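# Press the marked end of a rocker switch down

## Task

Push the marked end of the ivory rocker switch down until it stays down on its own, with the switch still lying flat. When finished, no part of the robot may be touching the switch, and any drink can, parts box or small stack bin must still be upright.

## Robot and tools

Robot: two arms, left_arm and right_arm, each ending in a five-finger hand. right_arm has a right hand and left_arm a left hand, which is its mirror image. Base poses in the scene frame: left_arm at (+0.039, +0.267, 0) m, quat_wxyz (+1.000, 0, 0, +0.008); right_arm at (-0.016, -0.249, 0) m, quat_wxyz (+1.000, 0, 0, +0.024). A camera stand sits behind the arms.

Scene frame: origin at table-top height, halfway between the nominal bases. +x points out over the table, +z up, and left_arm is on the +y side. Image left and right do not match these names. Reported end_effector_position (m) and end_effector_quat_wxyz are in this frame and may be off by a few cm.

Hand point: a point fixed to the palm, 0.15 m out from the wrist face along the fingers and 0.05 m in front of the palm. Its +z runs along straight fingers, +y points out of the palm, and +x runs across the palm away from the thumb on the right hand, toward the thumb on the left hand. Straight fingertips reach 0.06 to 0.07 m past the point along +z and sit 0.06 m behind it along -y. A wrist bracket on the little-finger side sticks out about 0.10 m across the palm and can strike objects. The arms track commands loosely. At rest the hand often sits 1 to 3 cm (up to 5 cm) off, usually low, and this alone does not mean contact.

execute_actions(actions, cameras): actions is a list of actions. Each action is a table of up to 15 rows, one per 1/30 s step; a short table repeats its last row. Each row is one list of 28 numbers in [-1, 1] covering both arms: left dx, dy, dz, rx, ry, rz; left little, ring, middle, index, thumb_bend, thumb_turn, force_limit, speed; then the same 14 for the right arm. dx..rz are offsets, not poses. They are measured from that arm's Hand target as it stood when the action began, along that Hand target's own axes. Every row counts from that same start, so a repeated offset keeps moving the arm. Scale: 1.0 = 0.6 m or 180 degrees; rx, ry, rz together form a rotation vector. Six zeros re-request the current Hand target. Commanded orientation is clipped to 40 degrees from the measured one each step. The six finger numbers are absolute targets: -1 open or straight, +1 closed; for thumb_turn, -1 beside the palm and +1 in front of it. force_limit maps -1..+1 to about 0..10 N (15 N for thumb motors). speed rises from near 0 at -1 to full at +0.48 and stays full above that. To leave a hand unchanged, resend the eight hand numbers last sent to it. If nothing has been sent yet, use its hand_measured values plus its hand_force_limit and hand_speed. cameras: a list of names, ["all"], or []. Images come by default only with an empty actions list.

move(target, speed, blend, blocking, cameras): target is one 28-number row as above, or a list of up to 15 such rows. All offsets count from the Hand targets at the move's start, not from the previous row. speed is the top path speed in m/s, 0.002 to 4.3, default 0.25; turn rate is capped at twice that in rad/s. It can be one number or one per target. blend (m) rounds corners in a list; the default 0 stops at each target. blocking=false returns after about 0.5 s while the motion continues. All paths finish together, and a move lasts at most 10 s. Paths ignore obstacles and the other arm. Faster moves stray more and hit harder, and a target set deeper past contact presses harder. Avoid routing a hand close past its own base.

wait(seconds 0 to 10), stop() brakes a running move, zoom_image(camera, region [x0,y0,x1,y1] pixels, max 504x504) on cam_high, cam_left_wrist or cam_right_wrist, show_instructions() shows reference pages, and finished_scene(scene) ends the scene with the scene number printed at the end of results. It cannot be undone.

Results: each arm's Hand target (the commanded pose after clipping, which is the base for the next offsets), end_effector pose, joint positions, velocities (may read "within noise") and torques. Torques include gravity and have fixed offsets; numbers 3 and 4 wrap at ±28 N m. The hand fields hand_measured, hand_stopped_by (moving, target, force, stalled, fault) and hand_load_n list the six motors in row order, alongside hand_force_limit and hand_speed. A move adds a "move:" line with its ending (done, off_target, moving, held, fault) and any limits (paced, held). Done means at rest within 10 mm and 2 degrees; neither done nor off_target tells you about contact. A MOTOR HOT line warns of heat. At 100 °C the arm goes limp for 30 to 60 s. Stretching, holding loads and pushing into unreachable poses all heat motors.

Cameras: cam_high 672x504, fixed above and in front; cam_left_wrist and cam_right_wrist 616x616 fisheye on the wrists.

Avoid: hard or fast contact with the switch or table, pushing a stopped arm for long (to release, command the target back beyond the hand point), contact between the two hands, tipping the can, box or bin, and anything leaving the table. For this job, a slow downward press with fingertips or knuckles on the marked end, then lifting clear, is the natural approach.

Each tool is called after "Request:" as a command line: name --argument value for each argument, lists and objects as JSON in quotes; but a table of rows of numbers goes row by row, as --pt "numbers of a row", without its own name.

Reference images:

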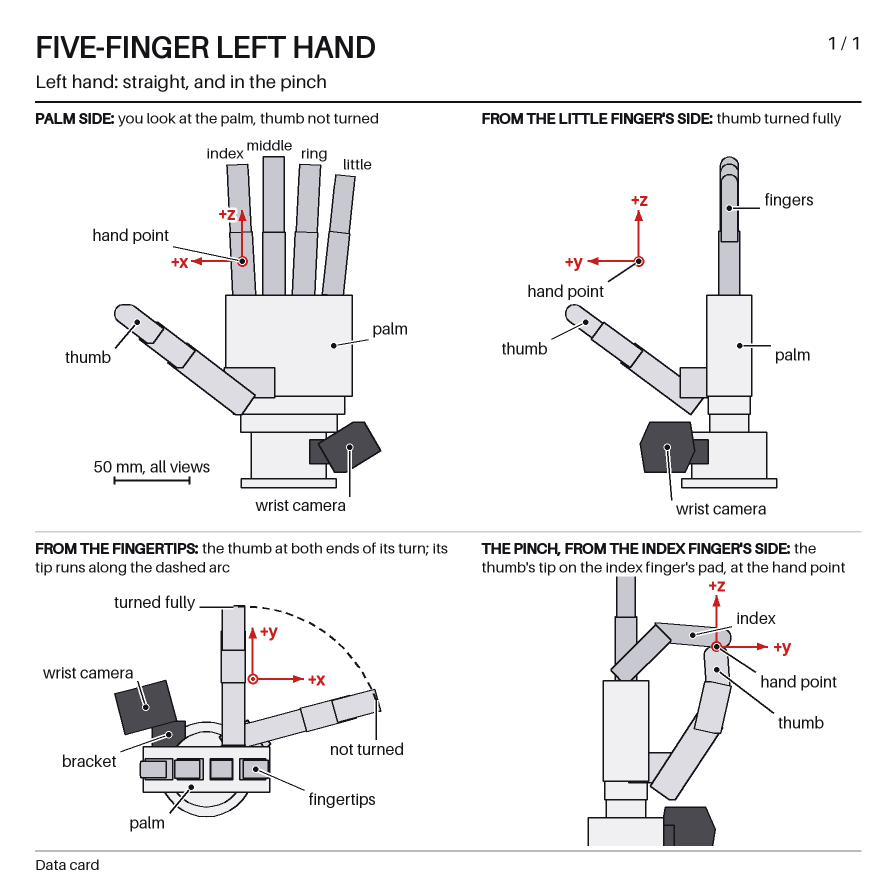

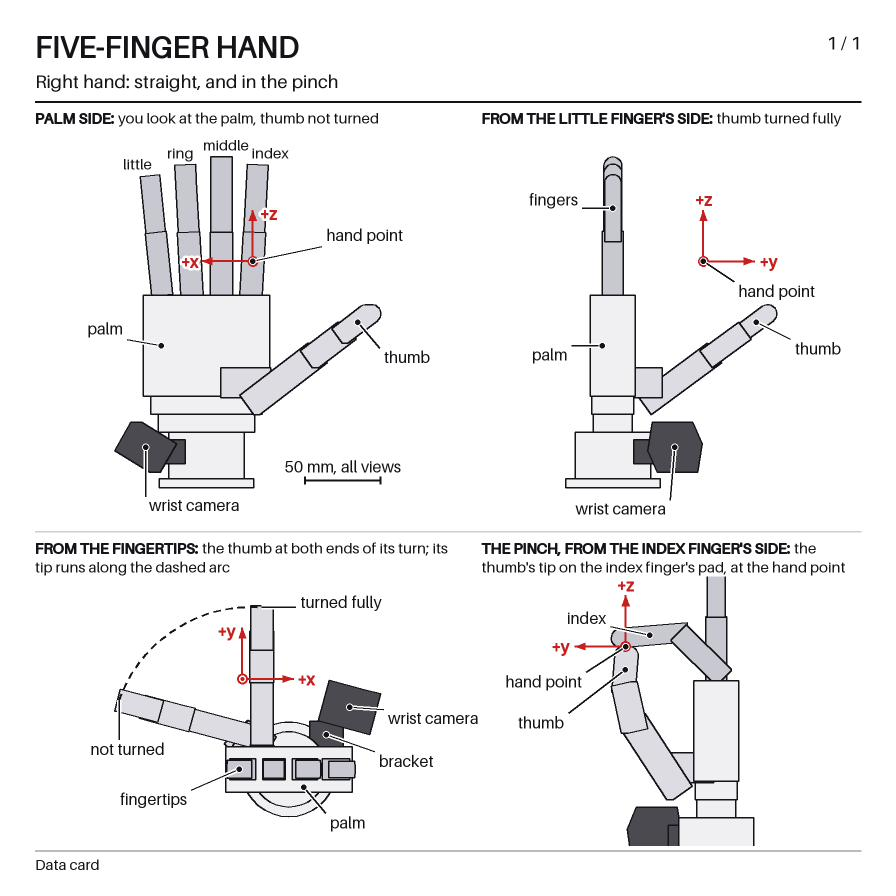

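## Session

Request:
execute_actions --actions '[]'

Scene clock: 0.00 s.
left_arm: end_effector_position=(+0.3345, +0.2098, +0.1173) hand_measured=(-1.000, -1.000, -1.000, -1.000, -1.000, -1.000) hand_load_n=(+0.0, +0.0, +0.0, -0.5, +0.0, +0.0) hand_stopped_by=(target, target, target, target, target, target) hand_force_limit=0.00 hand_speed=-0.80 end_effector_quat_wxyz=(+0.197, +0.040, +0.978, +0.062) | right_arm: end_effector_position=(+0.5943, -0.2565, +0.1623) hand_measured=(-1.000, -1.000, -1.000, -1.000, -1.000, -1.000) hand_load_n=(+0.0, +0.0, +0.0, -0.5, +0.0, +0.0) hand_stopped_by=(target, target, target, target, target, target) hand_force_limit=0.00 hand_speed=-0.80 end_effector_quat_wxyz=(+0.314, +0.022, +0.946, +0.073)
Joint positions: left_arm=[-0.536 1.07 0.733 -0.93 -0.29 1.177] | right_arm=[-0.233 1.566 1.132 -0.518 -0.233 1.508]
Joint velocities: within noise
Joint torques (N m): no reading
Motor temperatures (°C): left_arm=[35 34 36 31 35 31] | right_arm=[35 36 36 34 32 32]
Heat: left arm: hottest elbow 36 °C; right arm: hottest shoulder 36 °C.
Hand target: left_arm +0.3443, +0.2042, +0.1294; +0.212, +0.038, +0.975, +0.055 | right_arm +0.6026, -0.2580, +0.1719; +0.324, +0.021, +0.943, +0.071
camera_calibration:
cam_left_wrist: T_world_to_cam=[[-0.289279, -0.932061, -0.21813, 0.316931], [-0.925317, 0.213912, 0.313096, 0.210107], [-0.245164, 0.292412, -0.924332, 0.247462], [0, 0, 0, 1]] pos_world=[0.346766, 0.178094, 0.232085]
cam_right_wrist: T_world_to_cam=[[-0.190486, 0.98132, 0.0269641, 0.359343], [0.425153, 0.0577076, 0.90328, -0.372345], [0.88485, 0.183526, -0.428204, -0.295551], [0, 0, 0, 1]] pos_world=[0.488272, -0.276902, 0.200086]

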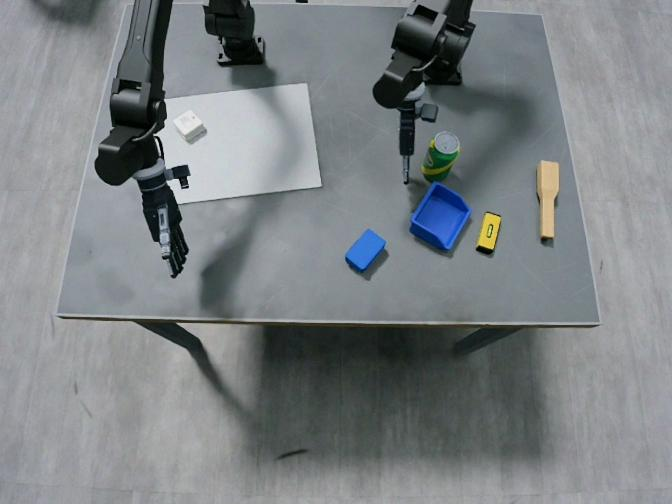

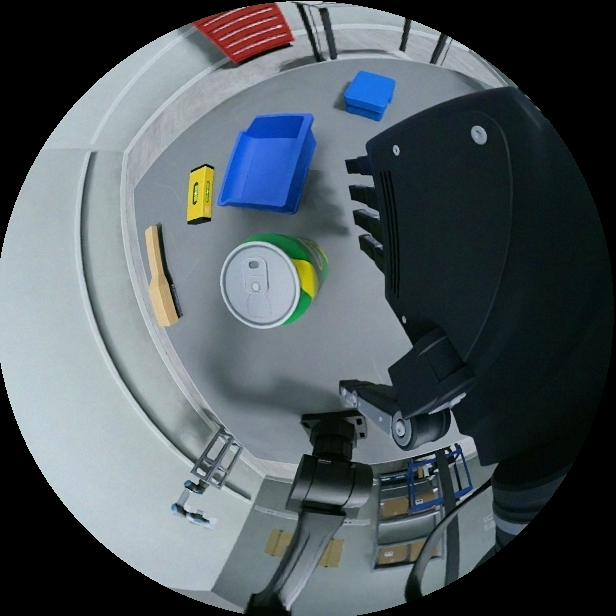

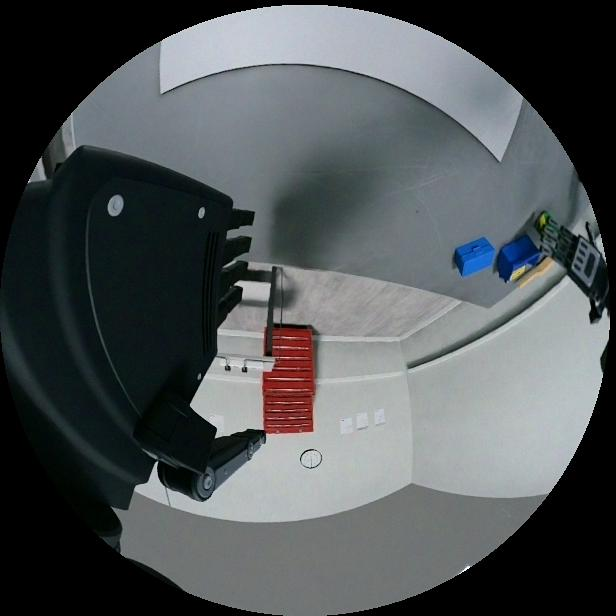

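Request:
zoom_image --camera "cam_high" --region '[168, 104, 212, 148]'

Scaled by 11.455 from the camera's 672x504 image, which has a finer 960x720 frame.

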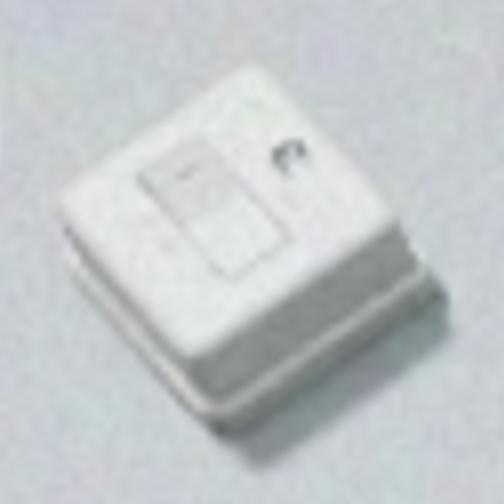

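Request:
move --pt "0 0 0 0 0 0 -1 -1 -1 -1 -1 -1 0 -0.8 0.2375 -0.0617 -0.2995 -0.034 0.108 -0.167 1 1 1 -1 -1 -1 0 0" --pt "0 0 0 0 0 0 -1 -1 -1 -1 -1 -1 0 -0.8 0.574 -0.1474 -0.4717 -0.0685 0.2153 -0.3334 1 1 1 -1 -1 -1 0 0" --speed 0.25 --blend '[0.04,0]' --cameras '["cam_high","cam_right_wrist"]'

Request:
zoom_image --camera "cam_high" --region '[150, 80, 230, 160]'

Scene clock: 34.67 s.
left_arm: end_effector_position=(+0.3345, +0.2098, +0.1173) hand_measured=(-1.000, -1.000, -1.000, -1.000, -1.000, -1.000) hand_load_n=(+0.0, +0.0, +0.0, +0.0, +0.0, +0.0) hand_stopped_by=(target, target, target, target, target, target) hand_force_limit=0.00 hand_speed=-0.80 end_effector_quat_wxyz=(+0.197, +0.040, +0.978, +0.062) | right_arm: end_effector_position=(+0.1635, -0.3508, +0.1719) hand_measured=(+1.000, +1.000, +1.000, -1.000, -1.000, -1.000) hand_load_n=(+0.0, +0.0, +0.0, +0.0, +0.0, +0.0) hand_stopped_by=(target, target, target, target, target, target) hand_force_limit=0.00 hand_speed=0.00 end_effector_quat_wxyz=(+0.002, -0.499, +0.866, -0.005)
Joint positions: left_arm=[-0.536 1.07 0.733 -0.93 -0.29 1.177] | right_arm=[-0.681 1.033 0.902 -1.429 0 -0.108]
Joint torques (N m): left_arm=[0.73 -3.55 9.52 0.73 -0.24 -0.06] | right_arm=[-0.67 -4.72 7.8 -0.17 -0.07 -0.28]
Motor temperatures (°C): left_arm=[35 35 41 31 35 31] | right_arm=[35 37 40 34 32 32]
Heat: left arm: hottest elbow 41 °C; right arm: hottest elbow 40 °C.
Hand target: left_arm +0.3443, +0.2042, +0.1294; +0.212, +0.038, +0.975, +0.055 | right_arm +0.1575, -0.3500, +0.1703; +0.000, -0.500, +0.866, +0.000
Off the commanded pose: left_arm 0.017 m, 2 deg | right_arm 0.006 m, 1 deg.
move: off_target (left_arm)
camera_calibration:
cam_right_wrist: T_world_to_cam=[[-0.955334, 0.295502, 0.00402347, 0.257927], [0.265418, 0.851927, 0.451413, 0.18996], [0.129966, 0.432318, -0.892306, 0.39763], [0, 0, 0, 1]] pos_world=[0.144309, -0.409952, 0.268019]
Images, in order (width x height): cam_high 672x504, cam_right_wrist 616x616.

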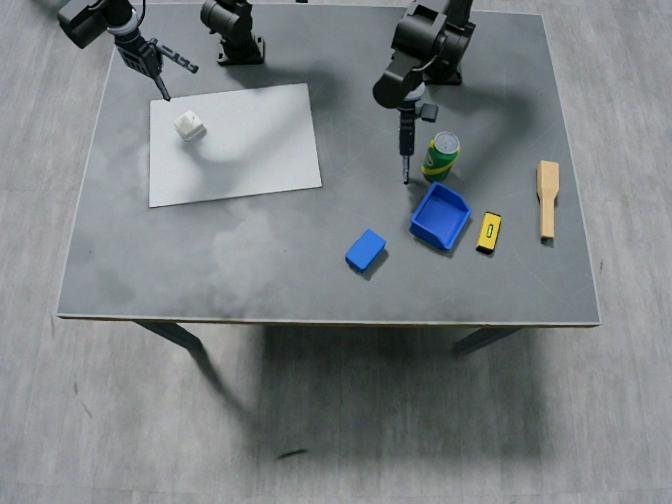

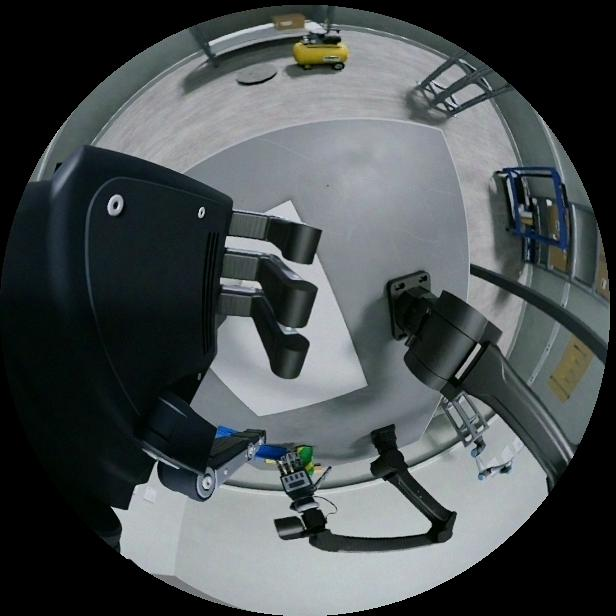

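Scaled by 6.300 from the camera's 672x504 image, which has a finer 960x720 frame.

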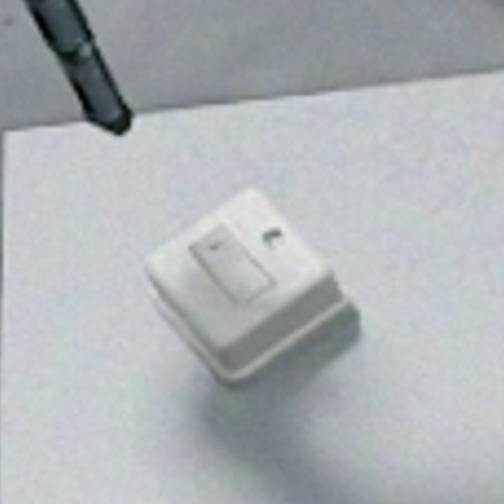

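Request:
move --target '[0,0,0,0,0,0,-1,-1,-1,-1,-1,-1,0,-0.8,-0.0154,0.0166,0.075,0,0,0,1,1,1,-1,-1,-1,0,0]' --speed 0.12 --cameras '["cam_high"]'

Request:
zoom_image --camera "cam_high" --region '[160, 90, 210, 140]'

Scene clock: 45.90 s.
left_arm: end_effector_position=(+0.3345, +0.2098, +0.1173) hand_measured=(-1.000, -1.000, -1.000, -1.000, -1.000, -1.000) hand_load_n=(+0.0, +0.0, +0.0, +0.0, +0.0, +0.0) hand_stopped_by=(target, target, target, target, target, target) hand_force_limit=0.00 hand_speed=-0.80 end_effector_quat_wxyz=(+0.197, +0.040, +0.978, +0.062) | right_arm: end_effector_position=(+0.1520, -0.3394, +0.1268) hand_measured=(+1.000, +1.000, +1.000, -1.000, -1.000, -1.000) hand_load_n=(+0.0, +0.0, +0.0, +0.0, +0.0, +0.0) hand_stopped_by=(target, target, target, target, target, target) hand_force_limit=0.00 hand_speed=0.00 end_effector_quat_wxyz=(-0.002, -0.499, +0.866, +0.005)
Joint positions: left_arm=[-0.536 1.07 0.733 -0.93 -0.29 1.177] | right_arm=[-0.672 1.031 0.776 -1.329 0 -0.099]
Joint torques (N m): left_arm=[1.38 -4.19 9.32 0.66 -0.17 -0.05] | right_arm=[1.38 -4.89 7.75 0.64 -0.05 0.01]
Heat: left arm: hottest elbow 42 °C; right arm: hottest elbow 40 °C.
Hand target: left_arm +0.3443, +0.2042, +0.1294; +0.212, +0.038, +0.975, +0.055 | right_arm +0.1536, -0.3370, +0.1254; +0.000, -0.500, +0.866, +0.000
Off the commanded pose: left_arm 0.017 m, 2 deg | right_arm 0.003 m, 1 deg.
move: off_target (left_arm)
Images, in order (width x height): cam_high 672x504.

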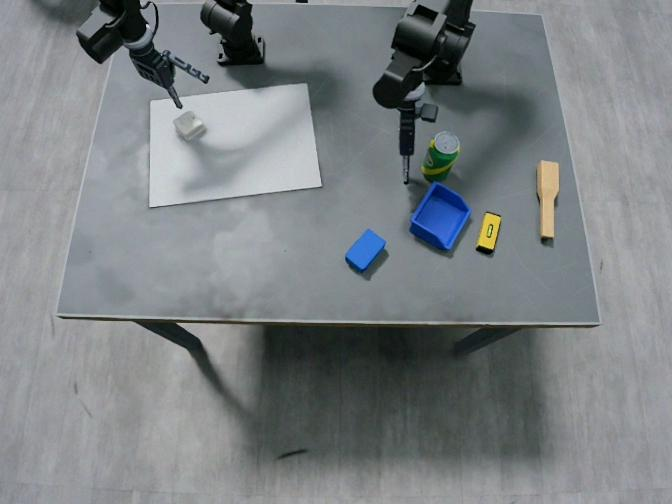

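Scaled by 10.080 from the camera's 672x504 image, which has a finer 960x720 frame.

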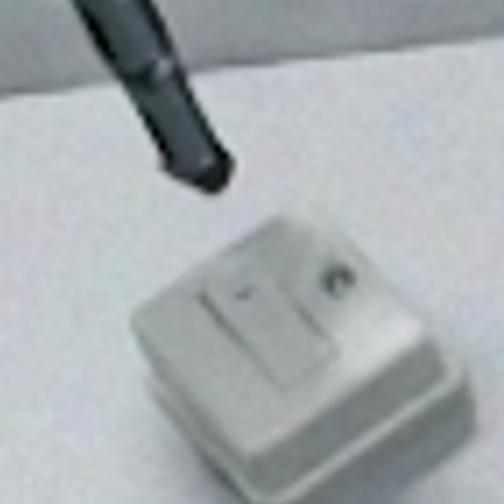

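Request:
move --target '[0,0,0,0,0,0,-1,-1,-1,-1,-1,-1,0,-0.8,-0.0095,-0.0125,0.0233,0,0,0,1,1,1,-1,-1,-1,0,0]' --speed 0.08 --cameras '["cam_high"]'

Request:
zoom_image --camera "cam_high" --region '[160, 90, 210, 140]'

Scene clock: 52.90 s.
left_arm: end_effector_position=(+0.3345, +0.2098, +0.1173) hand_measured=(-1.000, -1.000, -1.000, -1.000, -1.000, -1.000) hand_load_n=(+0.5, +0.0, +0.0, +0.0, +0.0, +0.0) hand_stopped_by=(target, target, target, target, target, target) hand_force_limit=0.00 hand_speed=-0.80 end_effector_quat_wxyz=(+0.197, +0.040, +0.978, +0.062) | right_arm: end_effector_position=(+0.1625, -0.3391, +0.1174) hand_measured=(+1.000, +1.000, +1.000, -1.000, -1.000, -1.000) hand_load_n=(+0.0, +0.0, +0.0, +0.0, +0.0, +0.0) hand_stopped_by=(target, target, target, target, target, target) hand_force_limit=0.00 hand_speed=0.00 end_effector_quat_wxyz=(+0.003, -0.500, +0.866, -0.005)
Joint positions: left_arm=[-0.536 1.07 0.733 -0.93 -0.29 1.177] | right_arm=[-0.647 1.044 0.763 -1.279 0 -0.075]
Joint torques (N m): left_arm=[0.67 -4.54 9.44 0.65 -0.24 -0.02] | right_arm=[1.32 -3.43 7.39 0.62 -0.06 0.02]
Heat: left arm: hottest elbow 42 °C; right arm: hottest elbow 40 °C.
Hand target: left_arm +0.3443, +0.2042, +0.1294; +0.212, +0.038, +0.975, +0.055 | right_arm +0.1628, -0.3358, +0.1113; +0.000, -0.500, +0.866, +0.000
Off the commanded pose: left_arm 0.017 m, 2 deg | right_arm 0.007 m, 1 deg.
move: off_target (left_arm)
Images, in order (width x height): cam_high 672x504.

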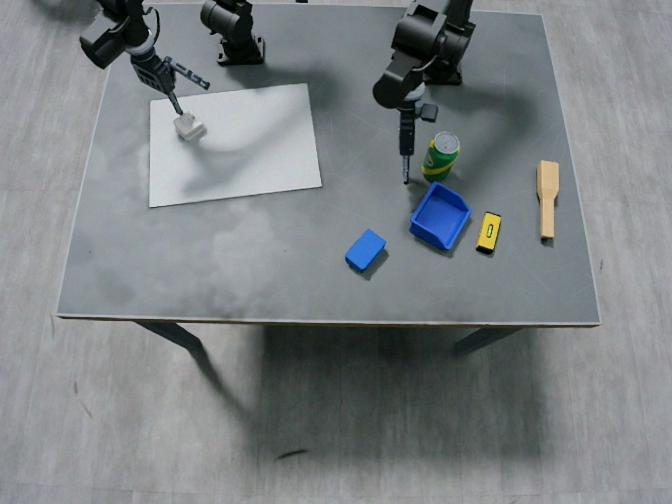

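Scaled by 10.080 from the camera's 672x504 image, which has a finer 960x720 frame.

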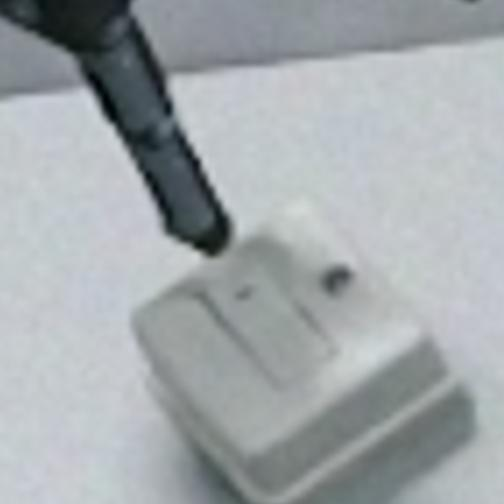

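Request:
zoom_image --camera "cam_high" --region '[168, 98, 208, 138]'

Request:
zoom_image --camera "cam_high" --region '[72, 0, 272, 200]'

Scaled by 12.600 from the camera's 672x504 image, which has a finer 960x720 frame.

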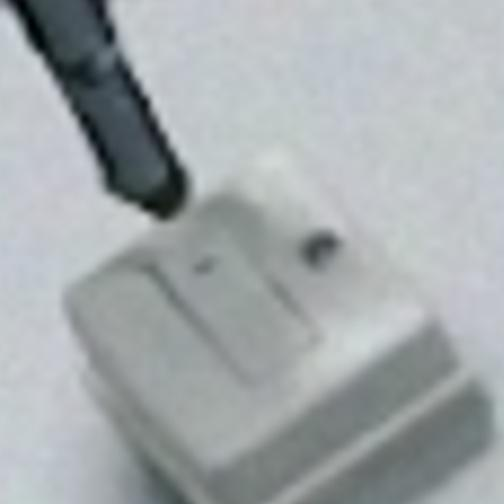

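Scaled by 2.520 from the camera's 672x504 image, which has a finer 960x720 frame.

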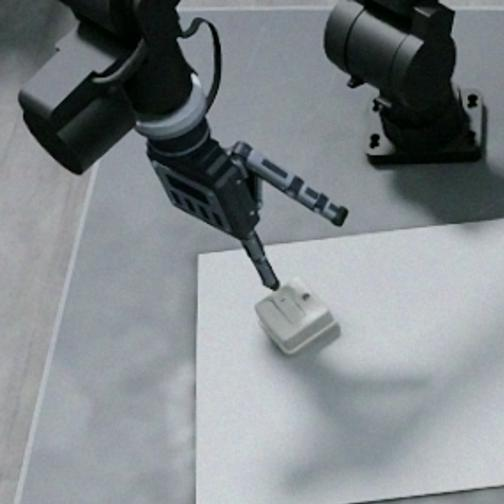

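Request:
move --pt "0 0 0 0 0 0 -1 -1 -1 -1 -1 -1 0 -0.8 0 0 -0.0133 0 0 0 1 1 1 -1 -1 -1 0 0" --pt "0 0 0 0 0 0 -1 -1 -1 -1 -1 -1 0 -0.8 -0.0137 -0.0037 -0.0133 0 0 0 1 1 1 -1 -1 -1 0 0" --pt "0 0 0 0 0 0 -1 -1 -1 -1 -1 -1 0 -0.8 -0.0137 -0.0037 0.0133 0 0 0 1 1 1 -1 -1 -1 0 0" --speed 0.06 --blend '[0.003,0.003,0]' --cameras '["cam_high"]'

Request:
zoom_image --camera "cam_high" --region '[168, 98, 208, 138]'

Scene clock: 78.27 s.
left_arm: end_effector_position=(+0.3345, +0.2098, +0.1173) hand_measured=(-1.000, -1.000, -1.000, -1.000, -1.000, -1.000) hand_load_n=(+0.0, +0.0, +0.0, +0.0, +0.0, +0.0) hand_stopped_by=(target, target, target, target, target, target) hand_force_limit=0.00 hand_speed=-0.80 end_effector_quat_wxyz=(+0.197, +0.040, +0.978, +0.062) | right_arm: end_effector_position=(+0.1687, -0.3325, +0.1091) hand_measured=(+1.000, +1.000, +1.000, -1.000, -1.000, -1.000) hand_load_n=(+0.0, +0.0, +0.0, +0.0, +0.0, +0.0) hand_stopped_by=(target, target, target, target, target, target) hand_force_limit=0.00 hand_speed=0.00 end_effector_quat_wxyz=(+0.003, -0.501, +0.866, -0.005)
Joint positions: left_arm=[-0.536 1.07 0.733 -0.93 -0.29 1.177] | right_arm=[-0.612 1.058 0.749 -1.252 0 -0.042]
Joint torques (N m): left_arm=[0.44 -3.9 9.35 0.79 -0.2 -0.03] | right_arm=[1.26 -3.37 7.36 0.76 -0.04 0.04]
Heat: left arm: hottest elbow 44 °C; right arm: hottest elbow 41 °C.
Hand target: left_arm +0.3443, +0.2042, +0.1294; +0.212, +0.038, +0.975, +0.055 | right_arm +0.1689, -0.3298, +0.1033; +0.000, -0.500, +0.866, +0.000
Off the commanded pose: left_arm 0.017 m, 2 deg | right_arm 0.006 m, 1 deg.
move: off_target (left_arm)
Images, in order (width x height): cam_high 672x504.

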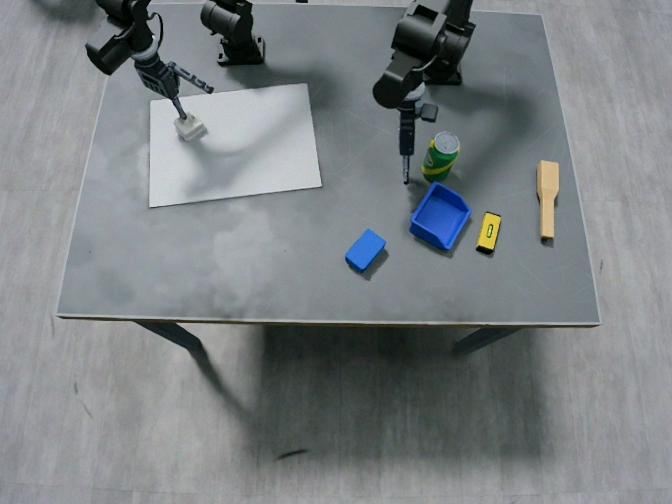

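Scaled by 12.600 from the camera's 672x504 image, which has a finer 960x720 frame.

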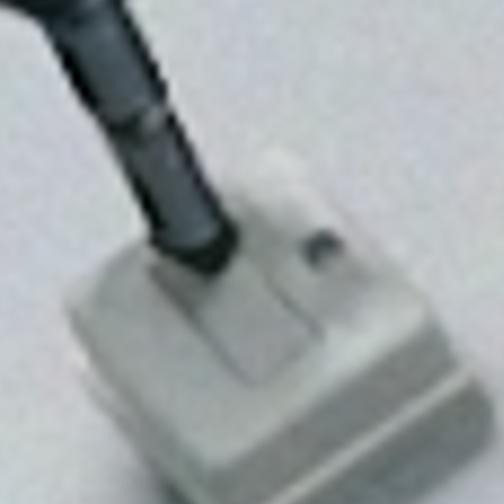

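Request:
move --target '[0,0,0,0,0,0,-1,-1,-1,-1,-1,-1,0,-0.8,0.0073,0.0047,0.01,0,0,0,1,1,1,-1,-1,-1,0,0]' --speed 0.06 --cameras '["cam_high"]'

Request:
zoom_image --camera "cam_high" --region '[168, 98, 208, 138]'

Scene clock: 85.30 s.
left_arm: end_effector_position=(+0.3345, +0.2098, +0.1173) hand_measured=(-1.000, -1.000, -1.000, -1.000, -1.000, -1.000) hand_load_n=(+0.0, +0.0, +0.0, +0.0, +0.0, +0.0) hand_stopped_by=(target, target, target, target, target, target) hand_force_limit=0.00 hand_speed=-0.80 end_effector_quat_wxyz=(+0.197, +0.040, +0.978, +0.062) | right_arm: end_effector_position=(+0.1669, -0.3313, +0.1032) hand_measured=(+1.000, +1.000, +1.000, -1.000, -1.000, -1.000) hand_load_n=(+0.0, +0.0, +0.0, +0.0, +0.0, +0.0) hand_stopped_by=(target, target, target, target, target, target) hand_force_limit=0.00 hand_speed=0.00 end_effector_quat_wxyz=(+0.002, -0.500, +0.866, -0.004)
Joint positions: left_arm=[-0.536 1.07 0.733 -0.93 -0.29 1.177] | right_arm=[-0.612 1.058 0.733 -1.237 0 -0.042]
Joint torques (N m): left_arm=[0.56 -4.13 9.31 0.64 -0.26 -0.07] | right_arm=[-0.21 -3.66 7.28 0.66 -0.07 -0.15]
Heat: left arm: hottest elbow 44 °C; right arm: hottest elbow 41 °C.
Hand target: left_arm +0.3443, +0.2042, +0.1294; +0.212, +0.038, +0.975, +0.055 | right_arm +0.1642, -0.3322, +0.0974; +0.000, -0.500, +0.866, +0.000
Off the commanded pose: left_arm 0.017 m, 2 deg | right_arm 0.006 m, 1 deg.
move: off_target (left_arm)
Images, in order (width x height): cam_high 672x504.

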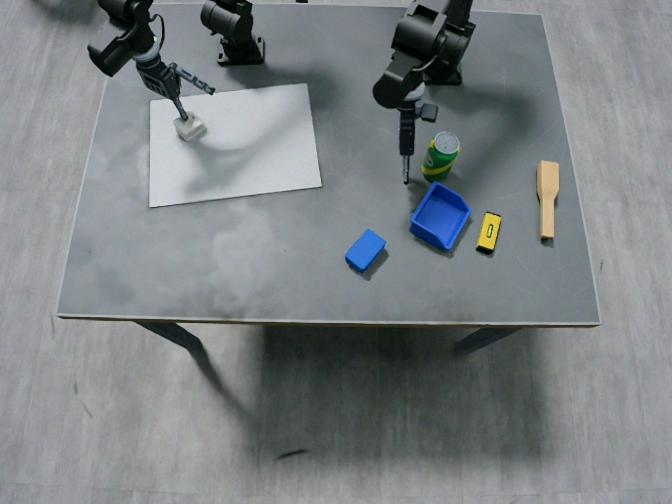

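Scaled by 12.600 from the camera's 672x504 image, which has a finer 960x720 frame.

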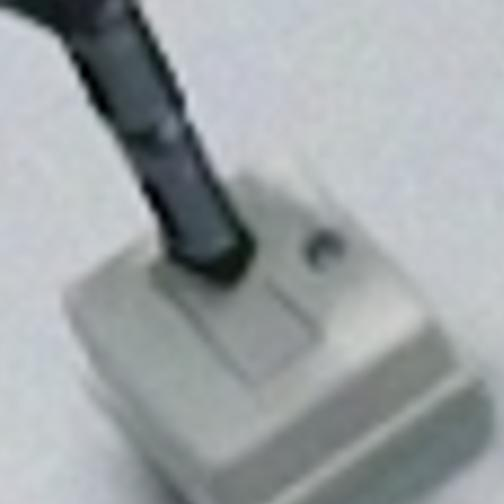

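Request:
move --target '[0,0,0,0,0,0,-1,-1,-1,-1,-1,-1,0,-0.8,0.011,0.0065,0.0103,0,0,0,1,1,1,-1,-1,-1,0,0]' --speed 0.06 --cameras '["cam_high"]'

Request:
zoom_image --camera "cam_high" --region '[168, 98, 208, 138]'

Scene clock: 90.63 s.
left_arm: end_effector_position=(+0.3345, +0.2098, +0.1173) hand_measured=(-1.000, -1.000, -1.000, -1.000, -1.000, -1.000) hand_load_n=(+0.0, +0.0, +0.0, +0.0, +0.0, -0.5) hand_stopped_by=(target, target, target, target, target, target) hand_force_limit=0.00 hand_speed=-0.80 end_effector_quat_wxyz=(+0.197, +0.040, +0.978, +0.062) | right_arm: end_effector_position=(+0.1658, -0.3330, +0.1017) hand_measured=(+1.000, +1.000, +1.000, -1.000, -1.000, -1.000) hand_load_n=(+0.5, +0.0, +0.5, -1.0, +0.0, +0.0) hand_stopped_by=(target, target, target, target, target, target) hand_force_limit=0.00 hand_speed=0.00 end_effector_quat_wxyz=(+0.009, -0.504, +0.864, -0.003)
Joint positions: left_arm=[-0.536 1.07 0.733 -0.93 -0.29 1.177] | right_arm=[-0.628 1.058 0.728 -1.229 -0.013 -0.065]
Joint torques (N m): left_arm=[0.26 -3.72 9.42 0.69 -0.21 -0.03] | right_arm=[-1.14 -3.96 6.09 1.06 0.43 -0.1]
Heat: left arm: hottest elbow 44 °C; right arm: hottest elbow 41 °C.
Hand target: left_arm +0.3443, +0.2042, +0.1294; +0.212, +0.038, +0.975, +0.055 | right_arm +0.1576, -0.3359, +0.0912; +0.000, -0.500, +0.866, +0.000
Off the commanded pose: left_arm 0.017 m, 2 deg | right_arm 0.014 m, 1 deg.
move: off_target (left_arm, right_arm)
Images, in order (width x height): cam_high 672x504.

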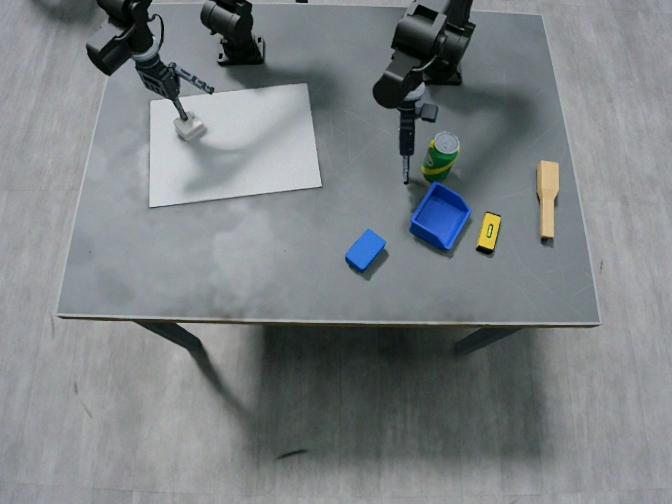

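Scaled by 12.600 from the camera's 672x504 image, which has a finer 960x720 frame.

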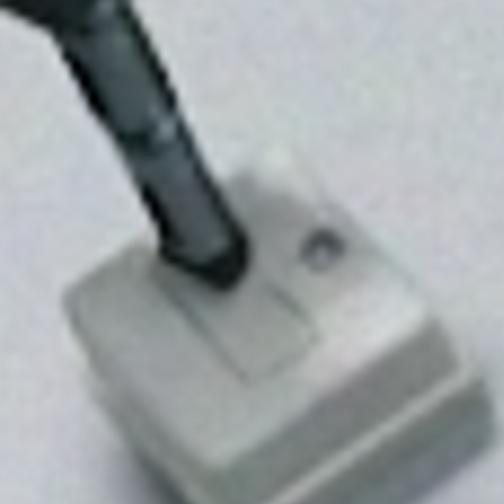

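Request:
move --target '[0,0,0,0,0,0,-1,-1,-1,-1,-1,-1,0,-0.8,0.0,0.004,0.0133,0,0,0,1,1,1,-1,-1,-1,0,0]' --speed 0.05 --cameras '["cam_high"]'

Request:
zoom_image --camera "cam_high" --region '[168, 98, 208, 138]'

Scene clock: 94.40 s.
left_arm: end_effector_position=(+0.3345, +0.2098, +0.1173) hand_measured=(-1.000, -1.000, -1.000, -1.000, -1.000, -1.000) hand_load_n=(+0.0, +0.0, +0.0, +0.0, +0.0, +0.0) hand_stopped_by=(target, target, target, target, target, target) hand_force_limit=0.00 hand_speed=-0.80 end_effector_quat_wxyz=(+0.197, +0.040, +0.978, +0.062) | right_arm: end_effector_position=(+0.1677, -0.3335, +0.0994) hand_measured=(+1.000, +1.000, +1.000, -1.000, -1.000, -1.000) hand_load_n=(-0.5, +0.0, +0.5, -1.5, +0.0, +0.0) hand_stopped_by=(target, target, target, target, target, target) hand_force_limit=0.00 hand_speed=0.00 end_effector_quat_wxyz=(+0.015, -0.504, +0.863, -0.010)
Joint positions: left_arm=[-0.536 1.07 0.733 -0.93 -0.29 1.177] | right_arm=[-0.628 1.049 0.719 -1.209 -0.017 -0.066]
Joint torques (N m): left_arm=[1.03 -4.37 9.37 0.73 -0.22 0.01] | right_arm=[-0.62 -3.08 5.35 1.14 0.58 -0.17]
Heat: left arm: hottest elbow 44 °C; right arm: hottest elbow 40 °C.
Hand target: left_arm +0.3443, +0.2042, +0.1294; +0.212, +0.038, +0.975, +0.055 | right_arm +0.1555, -0.3347, +0.0832; +0.000, -0.500, +0.866, +0.000
Off the commanded pose: left_arm 0.017 m, 2 deg | right_arm 0.020 m, 2 deg.
move: off_target (left_arm, right_arm)
Images, in order (width x height): cam_high 672x504.

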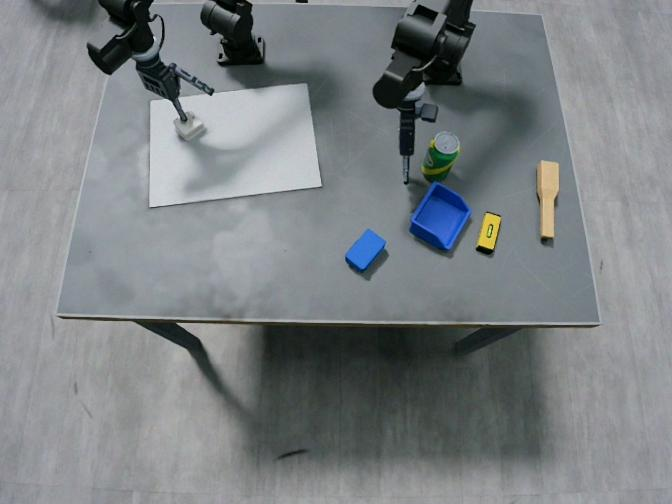

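Scaled by 12.600 from the camera's 672x504 image, which has a finer 960x720 frame.

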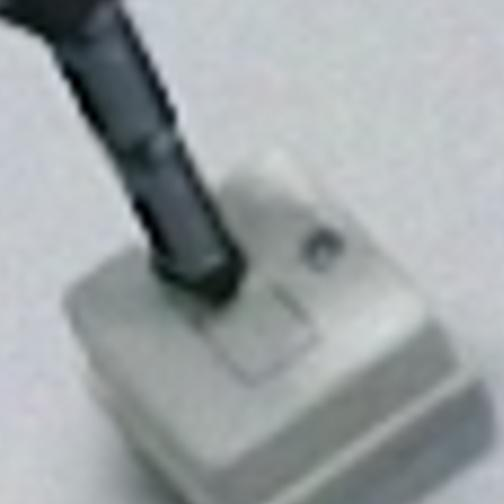

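Request:
move --pt "0 0 0 0 0 0 -1 -1 -1 -1 -1 -1 0 -0.8 0.0 -0.0133 -0.0167 0 0 0 1 1 1 -1 -1 -1 0 0" --pt "0 0 0 0 0 0 -1 -1 -1 -1 -1 -1 0 -0.8 0.0 -0.03 -0.0467 0 0 0 1 1 1 -1 -1 -1 0 0" --pt "0 0 0 0 0 0 -1 -1 -1 -1 -1 -1 0 -0.8 0.0 -0.03 -0.0767 0 0 0 1 1 1 -1 -1 -1 0 0" --pt "0 0 0 0 0 0 -1 -1 -1 -1 -1 -1 0 -0.8 -0.0116 -0.0077 -0.0667 0 0 0 1 1 1 -1 -1 -1 0 0" --pt "0 0 0 0 0 0 -1 -1 -1 -1 -1 -1 0 -0.8 -0.0116 -0.0077 -0.0450 0 0 0 1 1 1 -1 -1 -1 0 0" --speed 0.08 --blend '[0.004,0.004,0.004,0.004,0]' --cameras '["cam_high"]'

Request:
zoom_image --camera "cam_high" --region '[168, 98, 208, 138]'

Scene clock: 110.77 s.
left_arm: end_effector_position=(+0.3345, +0.2098, +0.1173) hand_measured=(-1.000, -1.000, -1.000, -1.000, -1.000, -1.000) hand_load_n=(+0.0, +0.0, +0.0, +0.0, +0.0, +0.0) hand_stopped_by=(target, target, target, target, target, target) hand_force_limit=0.00 hand_speed=-0.80 end_effector_quat_wxyz=(+0.197, +0.040, +0.978, +0.062) | right_arm: end_effector_position=(+0.1609, -0.3324, +0.1124) hand_measured=(+1.000, +1.000, +1.000, -1.000, -1.000, -1.000) hand_load_n=(+0.0, +0.0, +0.0, +0.0, +0.0, +0.0) hand_stopped_by=(target, target, target, target, target, target) hand_force_limit=0.00 hand_speed=0.00 end_effector_quat_wxyz=(+0.000, -0.500, +0.866, +0.003)
Joint positions: left_arm=[-0.536 1.07 0.733 -0.93 -0.29 1.177] | right_arm=[-0.63 1.048 0.749 -1.277 -0.002 -0.058]
Joint torques (N m): left_arm=[0.21 -3.9 9.36 0.68 -0.22 -0.04] | right_arm=[1.32 -4.13 7.83 0.59 -0.01 0.06]
Heat: left arm: hottest elbow 45 °C; right arm: hottest elbow 40 °C.
Hand target: left_arm +0.3443, +0.2042, +0.1294; +0.212, +0.038, +0.975, +0.055 | right_arm +0.1630, -0.3310, +0.1102; +0.000, -0.500, +0.866, +0.000
Off the commanded pose: left_arm 0.017 m, 2 deg | right_arm 0.003 m, 0 deg.
move: off_target (left_arm)
Images, in order (width x height): cam_high 672x504.

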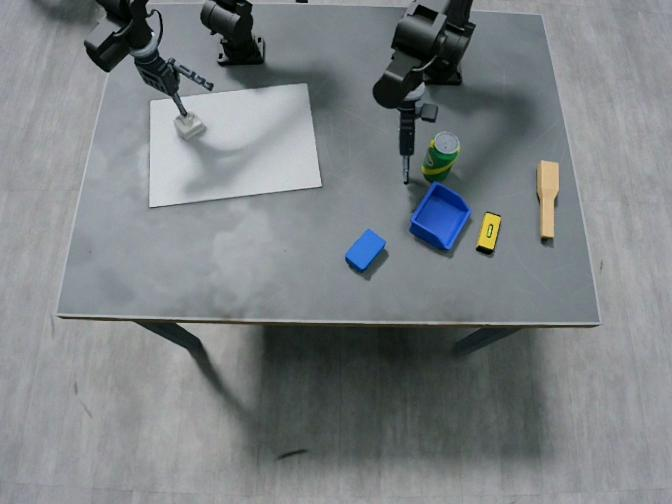

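Scaled by 12.600 from the camera's 672x504 image, which has a finer 960x720 frame.

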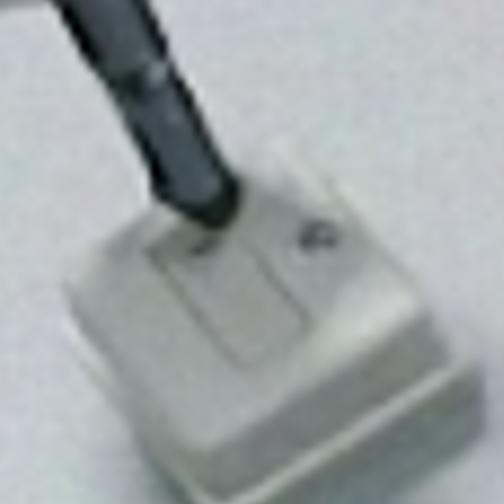

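Request:
move --target '[0,0,0,0,0,0,-1,-1,-1,-1,-1,-1,0,-0.8,0.0116,0.0068,0.0153,0,0,0,1,1,1,-1,-1,-1,0,0]' --speed 0.05 --cameras '["cam_high"]'

Request:
zoom_image --camera "cam_high" --region '[168, 98, 208, 138]'

Scene clock: 120.50 s.
left_arm: end_effector_position=(+0.3345, +0.2098, +0.1173) hand_measured=(-1.000, -1.000, -1.000, -1.000, -1.000, -1.000) hand_load_n=(+0.0, +0.0, +0.0, +0.0, +0.0, +0.0) hand_stopped_by=(target, target, target, target, target, target) hand_force_limit=0.00 hand_speed=-0.80 end_effector_quat_wxyz=(+0.197, +0.040, +0.978, +0.062) | right_arm: end_effector_position=(+0.1590, -0.3330, +0.1048) hand_measured=(+1.000, +1.000, +1.000, -1.000, -1.000, -1.000) hand_load_n=(+0.0, +0.0, +0.0, +0.0, +0.0, +0.0) hand_stopped_by=(target, target, target, target, target, target) hand_force_limit=0.00 hand_speed=0.00 end_effector_quat_wxyz=(+0.001, -0.500, +0.866, +0.001)
Joint positions: left_arm=[-0.536 1.07 0.733 -0.93 -0.29 1.177] | right_arm=[-0.636 1.048 0.729 -1.253 -0.002 -0.065]
Joint torques (N m): left_arm=[0.97 -3.72 9.36 0.61 -0.2 -0.05] | right_arm=[-0.62 -4.07 7.35 0.81 0.02 -0.21]
Heat: left arm: hottest elbow 45 °C; right arm: hottest elbow 40 °C.
Hand target: left_arm +0.3443, +0.2042, +0.1294; +0.212, +0.038, +0.975, +0.055 | right_arm +0.1560, -0.3350, +0.1011; +0.000, -0.500, +0.866, +0.000
Off the commanded pose: left_arm 0.017 m, 2 deg | right_arm 0.005 m, 0 deg.
move: off_target (left_arm)
Images, in order (width x height): cam_high 672x504.

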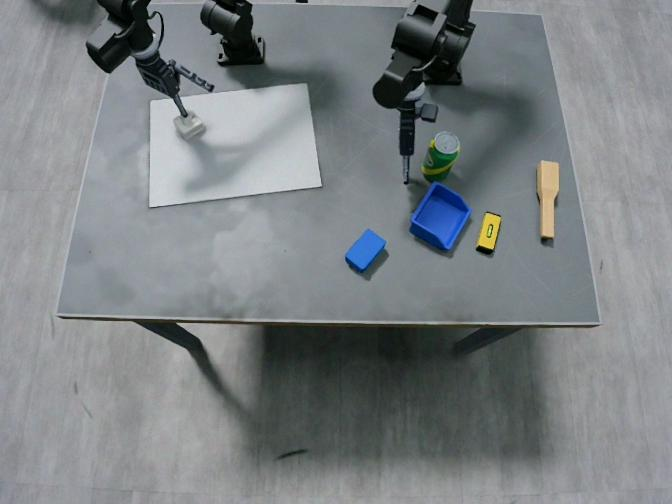

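Scaled by 12.600 from the camera's 672x504 image, which has a finer 960x720 frame.

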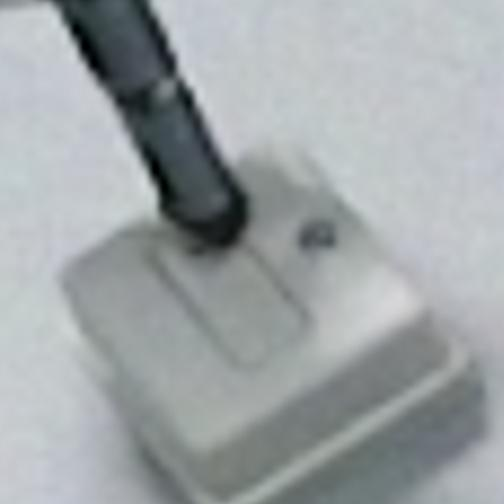

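Request:
move --target '[0,0,0,0,0,0,-1,-1,-1,-1,-1,-1,0,-0.8,0.0069,-0.001,0.01,0,0,0,1,1,1,-1,-1,-1,0,0]' --speed 0.05 --cameras '["cam_high"]'

Request:
zoom_image --camera "cam_high" --region '[168, 98, 208, 138]'

Scene clock: 127.63 s.
left_arm: end_effector_position=(+0.3345, +0.2098, +0.1173) hand_measured=(-1.000, -1.000, -1.000, -1.000, -1.000, -1.000) hand_load_n=(+0.0, +0.0, +0.0, +0.0, +0.0, +0.0) hand_stopped_by=(target, target, target, target, target, target) hand_force_limit=0.00 hand_speed=-0.80 end_effector_quat_wxyz=(+0.197, +0.040, +0.978, +0.062) | right_arm: end_effector_position=(+0.1597, -0.3382, +0.1031) hand_measured=(+1.000, +1.000, +1.000, -1.000, -1.000, -1.000) hand_load_n=(+0.0, +0.0, +0.0, -0.5, +0.0, +0.0) hand_stopped_by=(target, target, target, target, target, target) hand_force_limit=0.00 hand_speed=0.00 end_effector_quat_wxyz=(+0.004, -0.501, +0.866, -0.006)
Joint positions: left_arm=[-0.536 1.07 0.733 -0.93 -0.29 1.177] | right_arm=[-0.651 1.048 0.727 -1.237 -0.002 -0.082]
Joint torques (N m): left_arm=[0.21 -3.78 9.32 0.57 -0.2 -0.06] | right_arm=[-0.26 -3.84 6.64 0.84 0.02 -0.21]
Heat: left arm: hottest elbow 45 °C; right arm: hottest elbow 40 °C.
Hand target: left_arm +0.3443, +0.2042, +0.1294; +0.212, +0.038, +0.975, +0.055 | right_arm +0.1544, -0.3389, +0.0950; +0.000, -0.500, +0.866, +0.000
Off the commanded pose: left_arm 0.017 m, 2 deg | right_arm 0.010 m, 1 deg.
move: off_target (left_arm)
Images, in order (width x height): cam_high 672x504.

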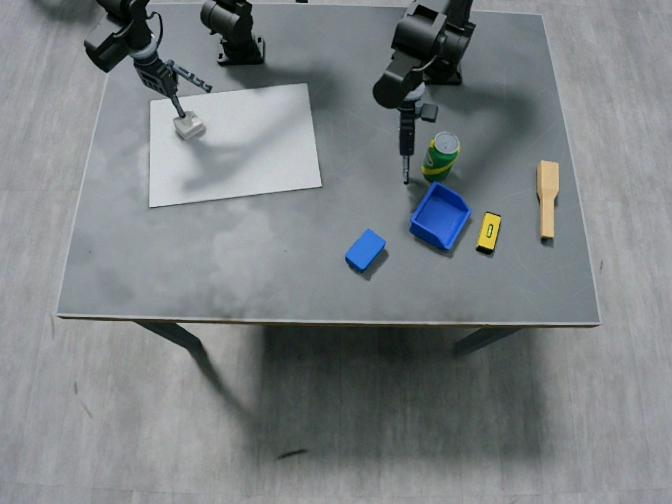

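Scaled by 12.600 from the camera's 672x504 image, which has a finer 960x720 frame.

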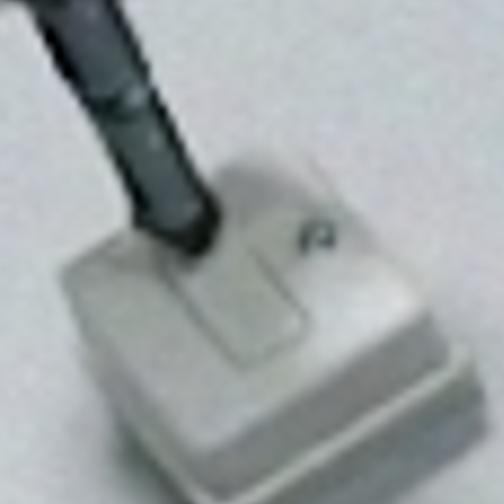

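Request:
move --pt "0 0 0 0 0 0 -1 -1 -1 -1 -1 -1 0 -0.8 -0.0021 -0.0103 -0.0217 0 0 0 1 1 1 -1 -1 -1 0 0" --pt "0 0 0 0 0 0 -1 -1 -1 -1 -1 -1 0 -0.8 -0.0111 -0.0013 -0.0217 0 0 0 1 1 1 -1 -1 -1 0 0" --pt "0 0 0 0 0 0 -1 -1 -1 -1 -1 -1 0 -0.8 -0.008 0.0027 -0.0033 0 0 0 1 1 1 -1 -1 -1 0 0" --speed 0.05 --blend '[0.003,0,0]' --cameras '["cam_high"]'

Request:
zoom_image --camera "cam_high" --region '[168, 98, 208, 138]'

Scene clock: 135.80 s.
left_arm: end_effector_position=(+0.3345, +0.2098, +0.1173) hand_measured=(-1.000, -1.000, -1.000, -1.000, -1.000, -1.000) hand_load_n=(+0.0, +0.0, +0.0, +0.0, +0.0, +0.0) hand_stopped_by=(target, target, target, target, target, target) hand_force_limit=0.00 hand_speed=-0.80 end_effector_quat_wxyz=(+0.197, +0.040, +0.978, +0.062) | right_arm: end_effector_position=(+0.1576, -0.3359, +0.1035) hand_measured=(+1.000, +1.000, +1.000, -1.000, -1.000, -1.000) hand_load_n=(+0.0, +0.0, +0.0, -1.0, +0.0, +0.0) hand_stopped_by=(target, target, target, target, target, target) hand_force_limit=0.00 hand_speed=0.00 end_effector_quat_wxyz=(+0.001, -0.499, +0.866, +0.000)
Joint positions: left_arm=[-0.536 1.07 0.733 -0.93 -0.29 1.177] | right_arm=[-0.649 1.048 0.726 -1.247 -0.002 -0.076]
Joint torques (N m): left_arm=[1.03 -3.96 9.33 0.61 -0.19 0.02] | right_arm=[0.62 -4.42 6.69 0.91 0.03 -0.08]
Heat: left arm: hottest elbow 45 °C; right arm: hottest elbow 40 °C.
Hand target: left_arm +0.3443, +0.2042, +0.1294; +0.212, +0.038, +0.975, +0.055 | right_arm +0.1554, -0.3339, +0.0970; +0.000, -0.500, +0.866, +0.000
Off the commanded pose: left_arm 0.017 m, 2 deg | right_arm 0.007 m, 0 deg.
move: off_target (left_arm)
Images, in order (width x height): cam_high 672x504.

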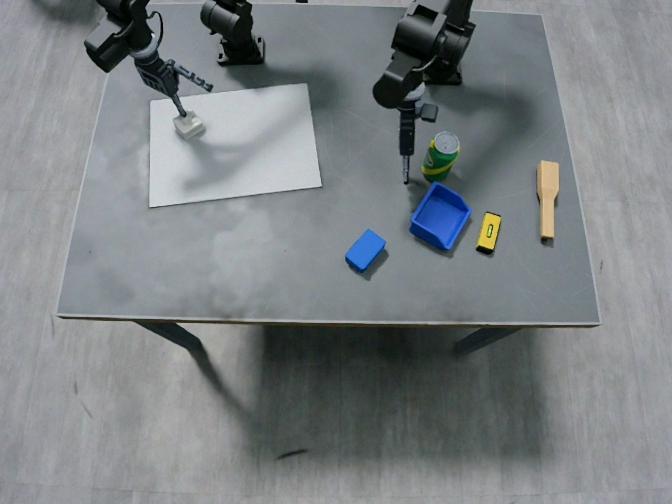

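Scaled by 12.600 from the camera's 672x504 image, which has a finer 960x720 frame.

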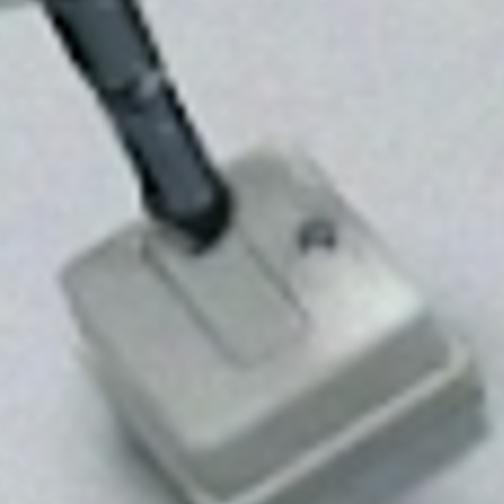

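Request:
move --target '[0,0,0,0,0,0,-1,-1,-1,-1,-1,-1,0,-0.8,-0.003,0.0084,0.02,0,0,0,1,1,1,-1,-1,-1,0,0]' --speed 0.05 --cameras '["cam_high"]'

Request:
zoom_image --camera "cam_high" --region '[168, 98, 208, 138]'

Scene clock: 140.83 s.
left_arm: end_effector_position=(+0.3345, +0.2098, +0.1173) hand_measured=(-1.000, -1.000, -1.000, -1.000, -1.000, -1.000) hand_load_n=(+0.0, +0.0, +0.0, +0.0, +0.0, +0.0) hand_stopped_by=(target, target, target, target, target, target) hand_force_limit=0.00 hand_speed=-0.80 end_effector_quat_wxyz=(+0.197, +0.040, +0.978, +0.062) | right_arm: end_effector_position=(+0.1592, -0.3370, +0.1006) hand_measured=(+1.000, +1.000, +1.000, -1.000, -1.000, -1.000) hand_load_n=(+0.0, +0.0, +0.0, -1.5, +0.0, +0.0) hand_stopped_by=(target, target, target, target, target, target) hand_force_limit=0.00 hand_speed=0.00 end_effector_quat_wxyz=(+0.008, -0.499, +0.866, -0.015)
Joint positions: left_arm=[-0.536 1.07 0.733 -0.93 -0.29 1.177] | right_arm=[-0.649 1.028 0.711 -1.22 -0.002 -0.076]
Joint torques (N m): left_arm=[1.26 -4.37 9.4 0.49 -0.24 -0.04] | right_arm=[1.08 -2.9 5.35 1.24 0.01 0.02]
Heat: left arm: hottest elbow 45 °C; right arm: hottest elbow 40 °C.
Hand target: left_arm +0.3443, +0.2042, +0.1294; +0.212, +0.038, +0.975, +0.055 | right_arm +0.1520, -0.3299, +0.0851; +0.000, -0.500, +0.866, +0.000
Off the commanded pose: left_arm 0.017 m, 2 deg | right_arm 0.019 m, 2 deg.
move: off_target (left_arm, right_arm)
Images, in order (width x height): cam_high 672x504.

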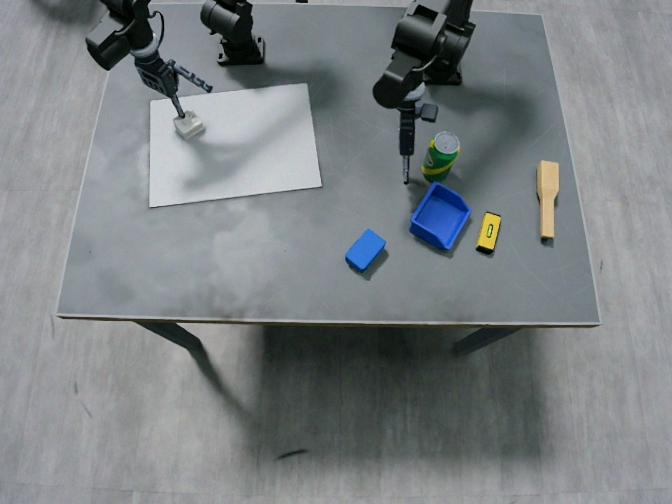

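Scaled by 12.600 from the camera's 672x504 image, which has a finer 960x720 frame.

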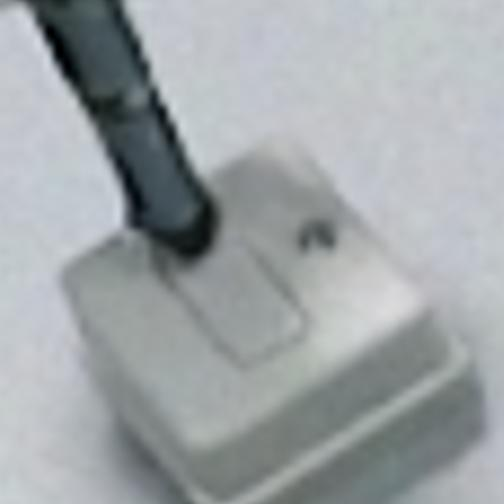

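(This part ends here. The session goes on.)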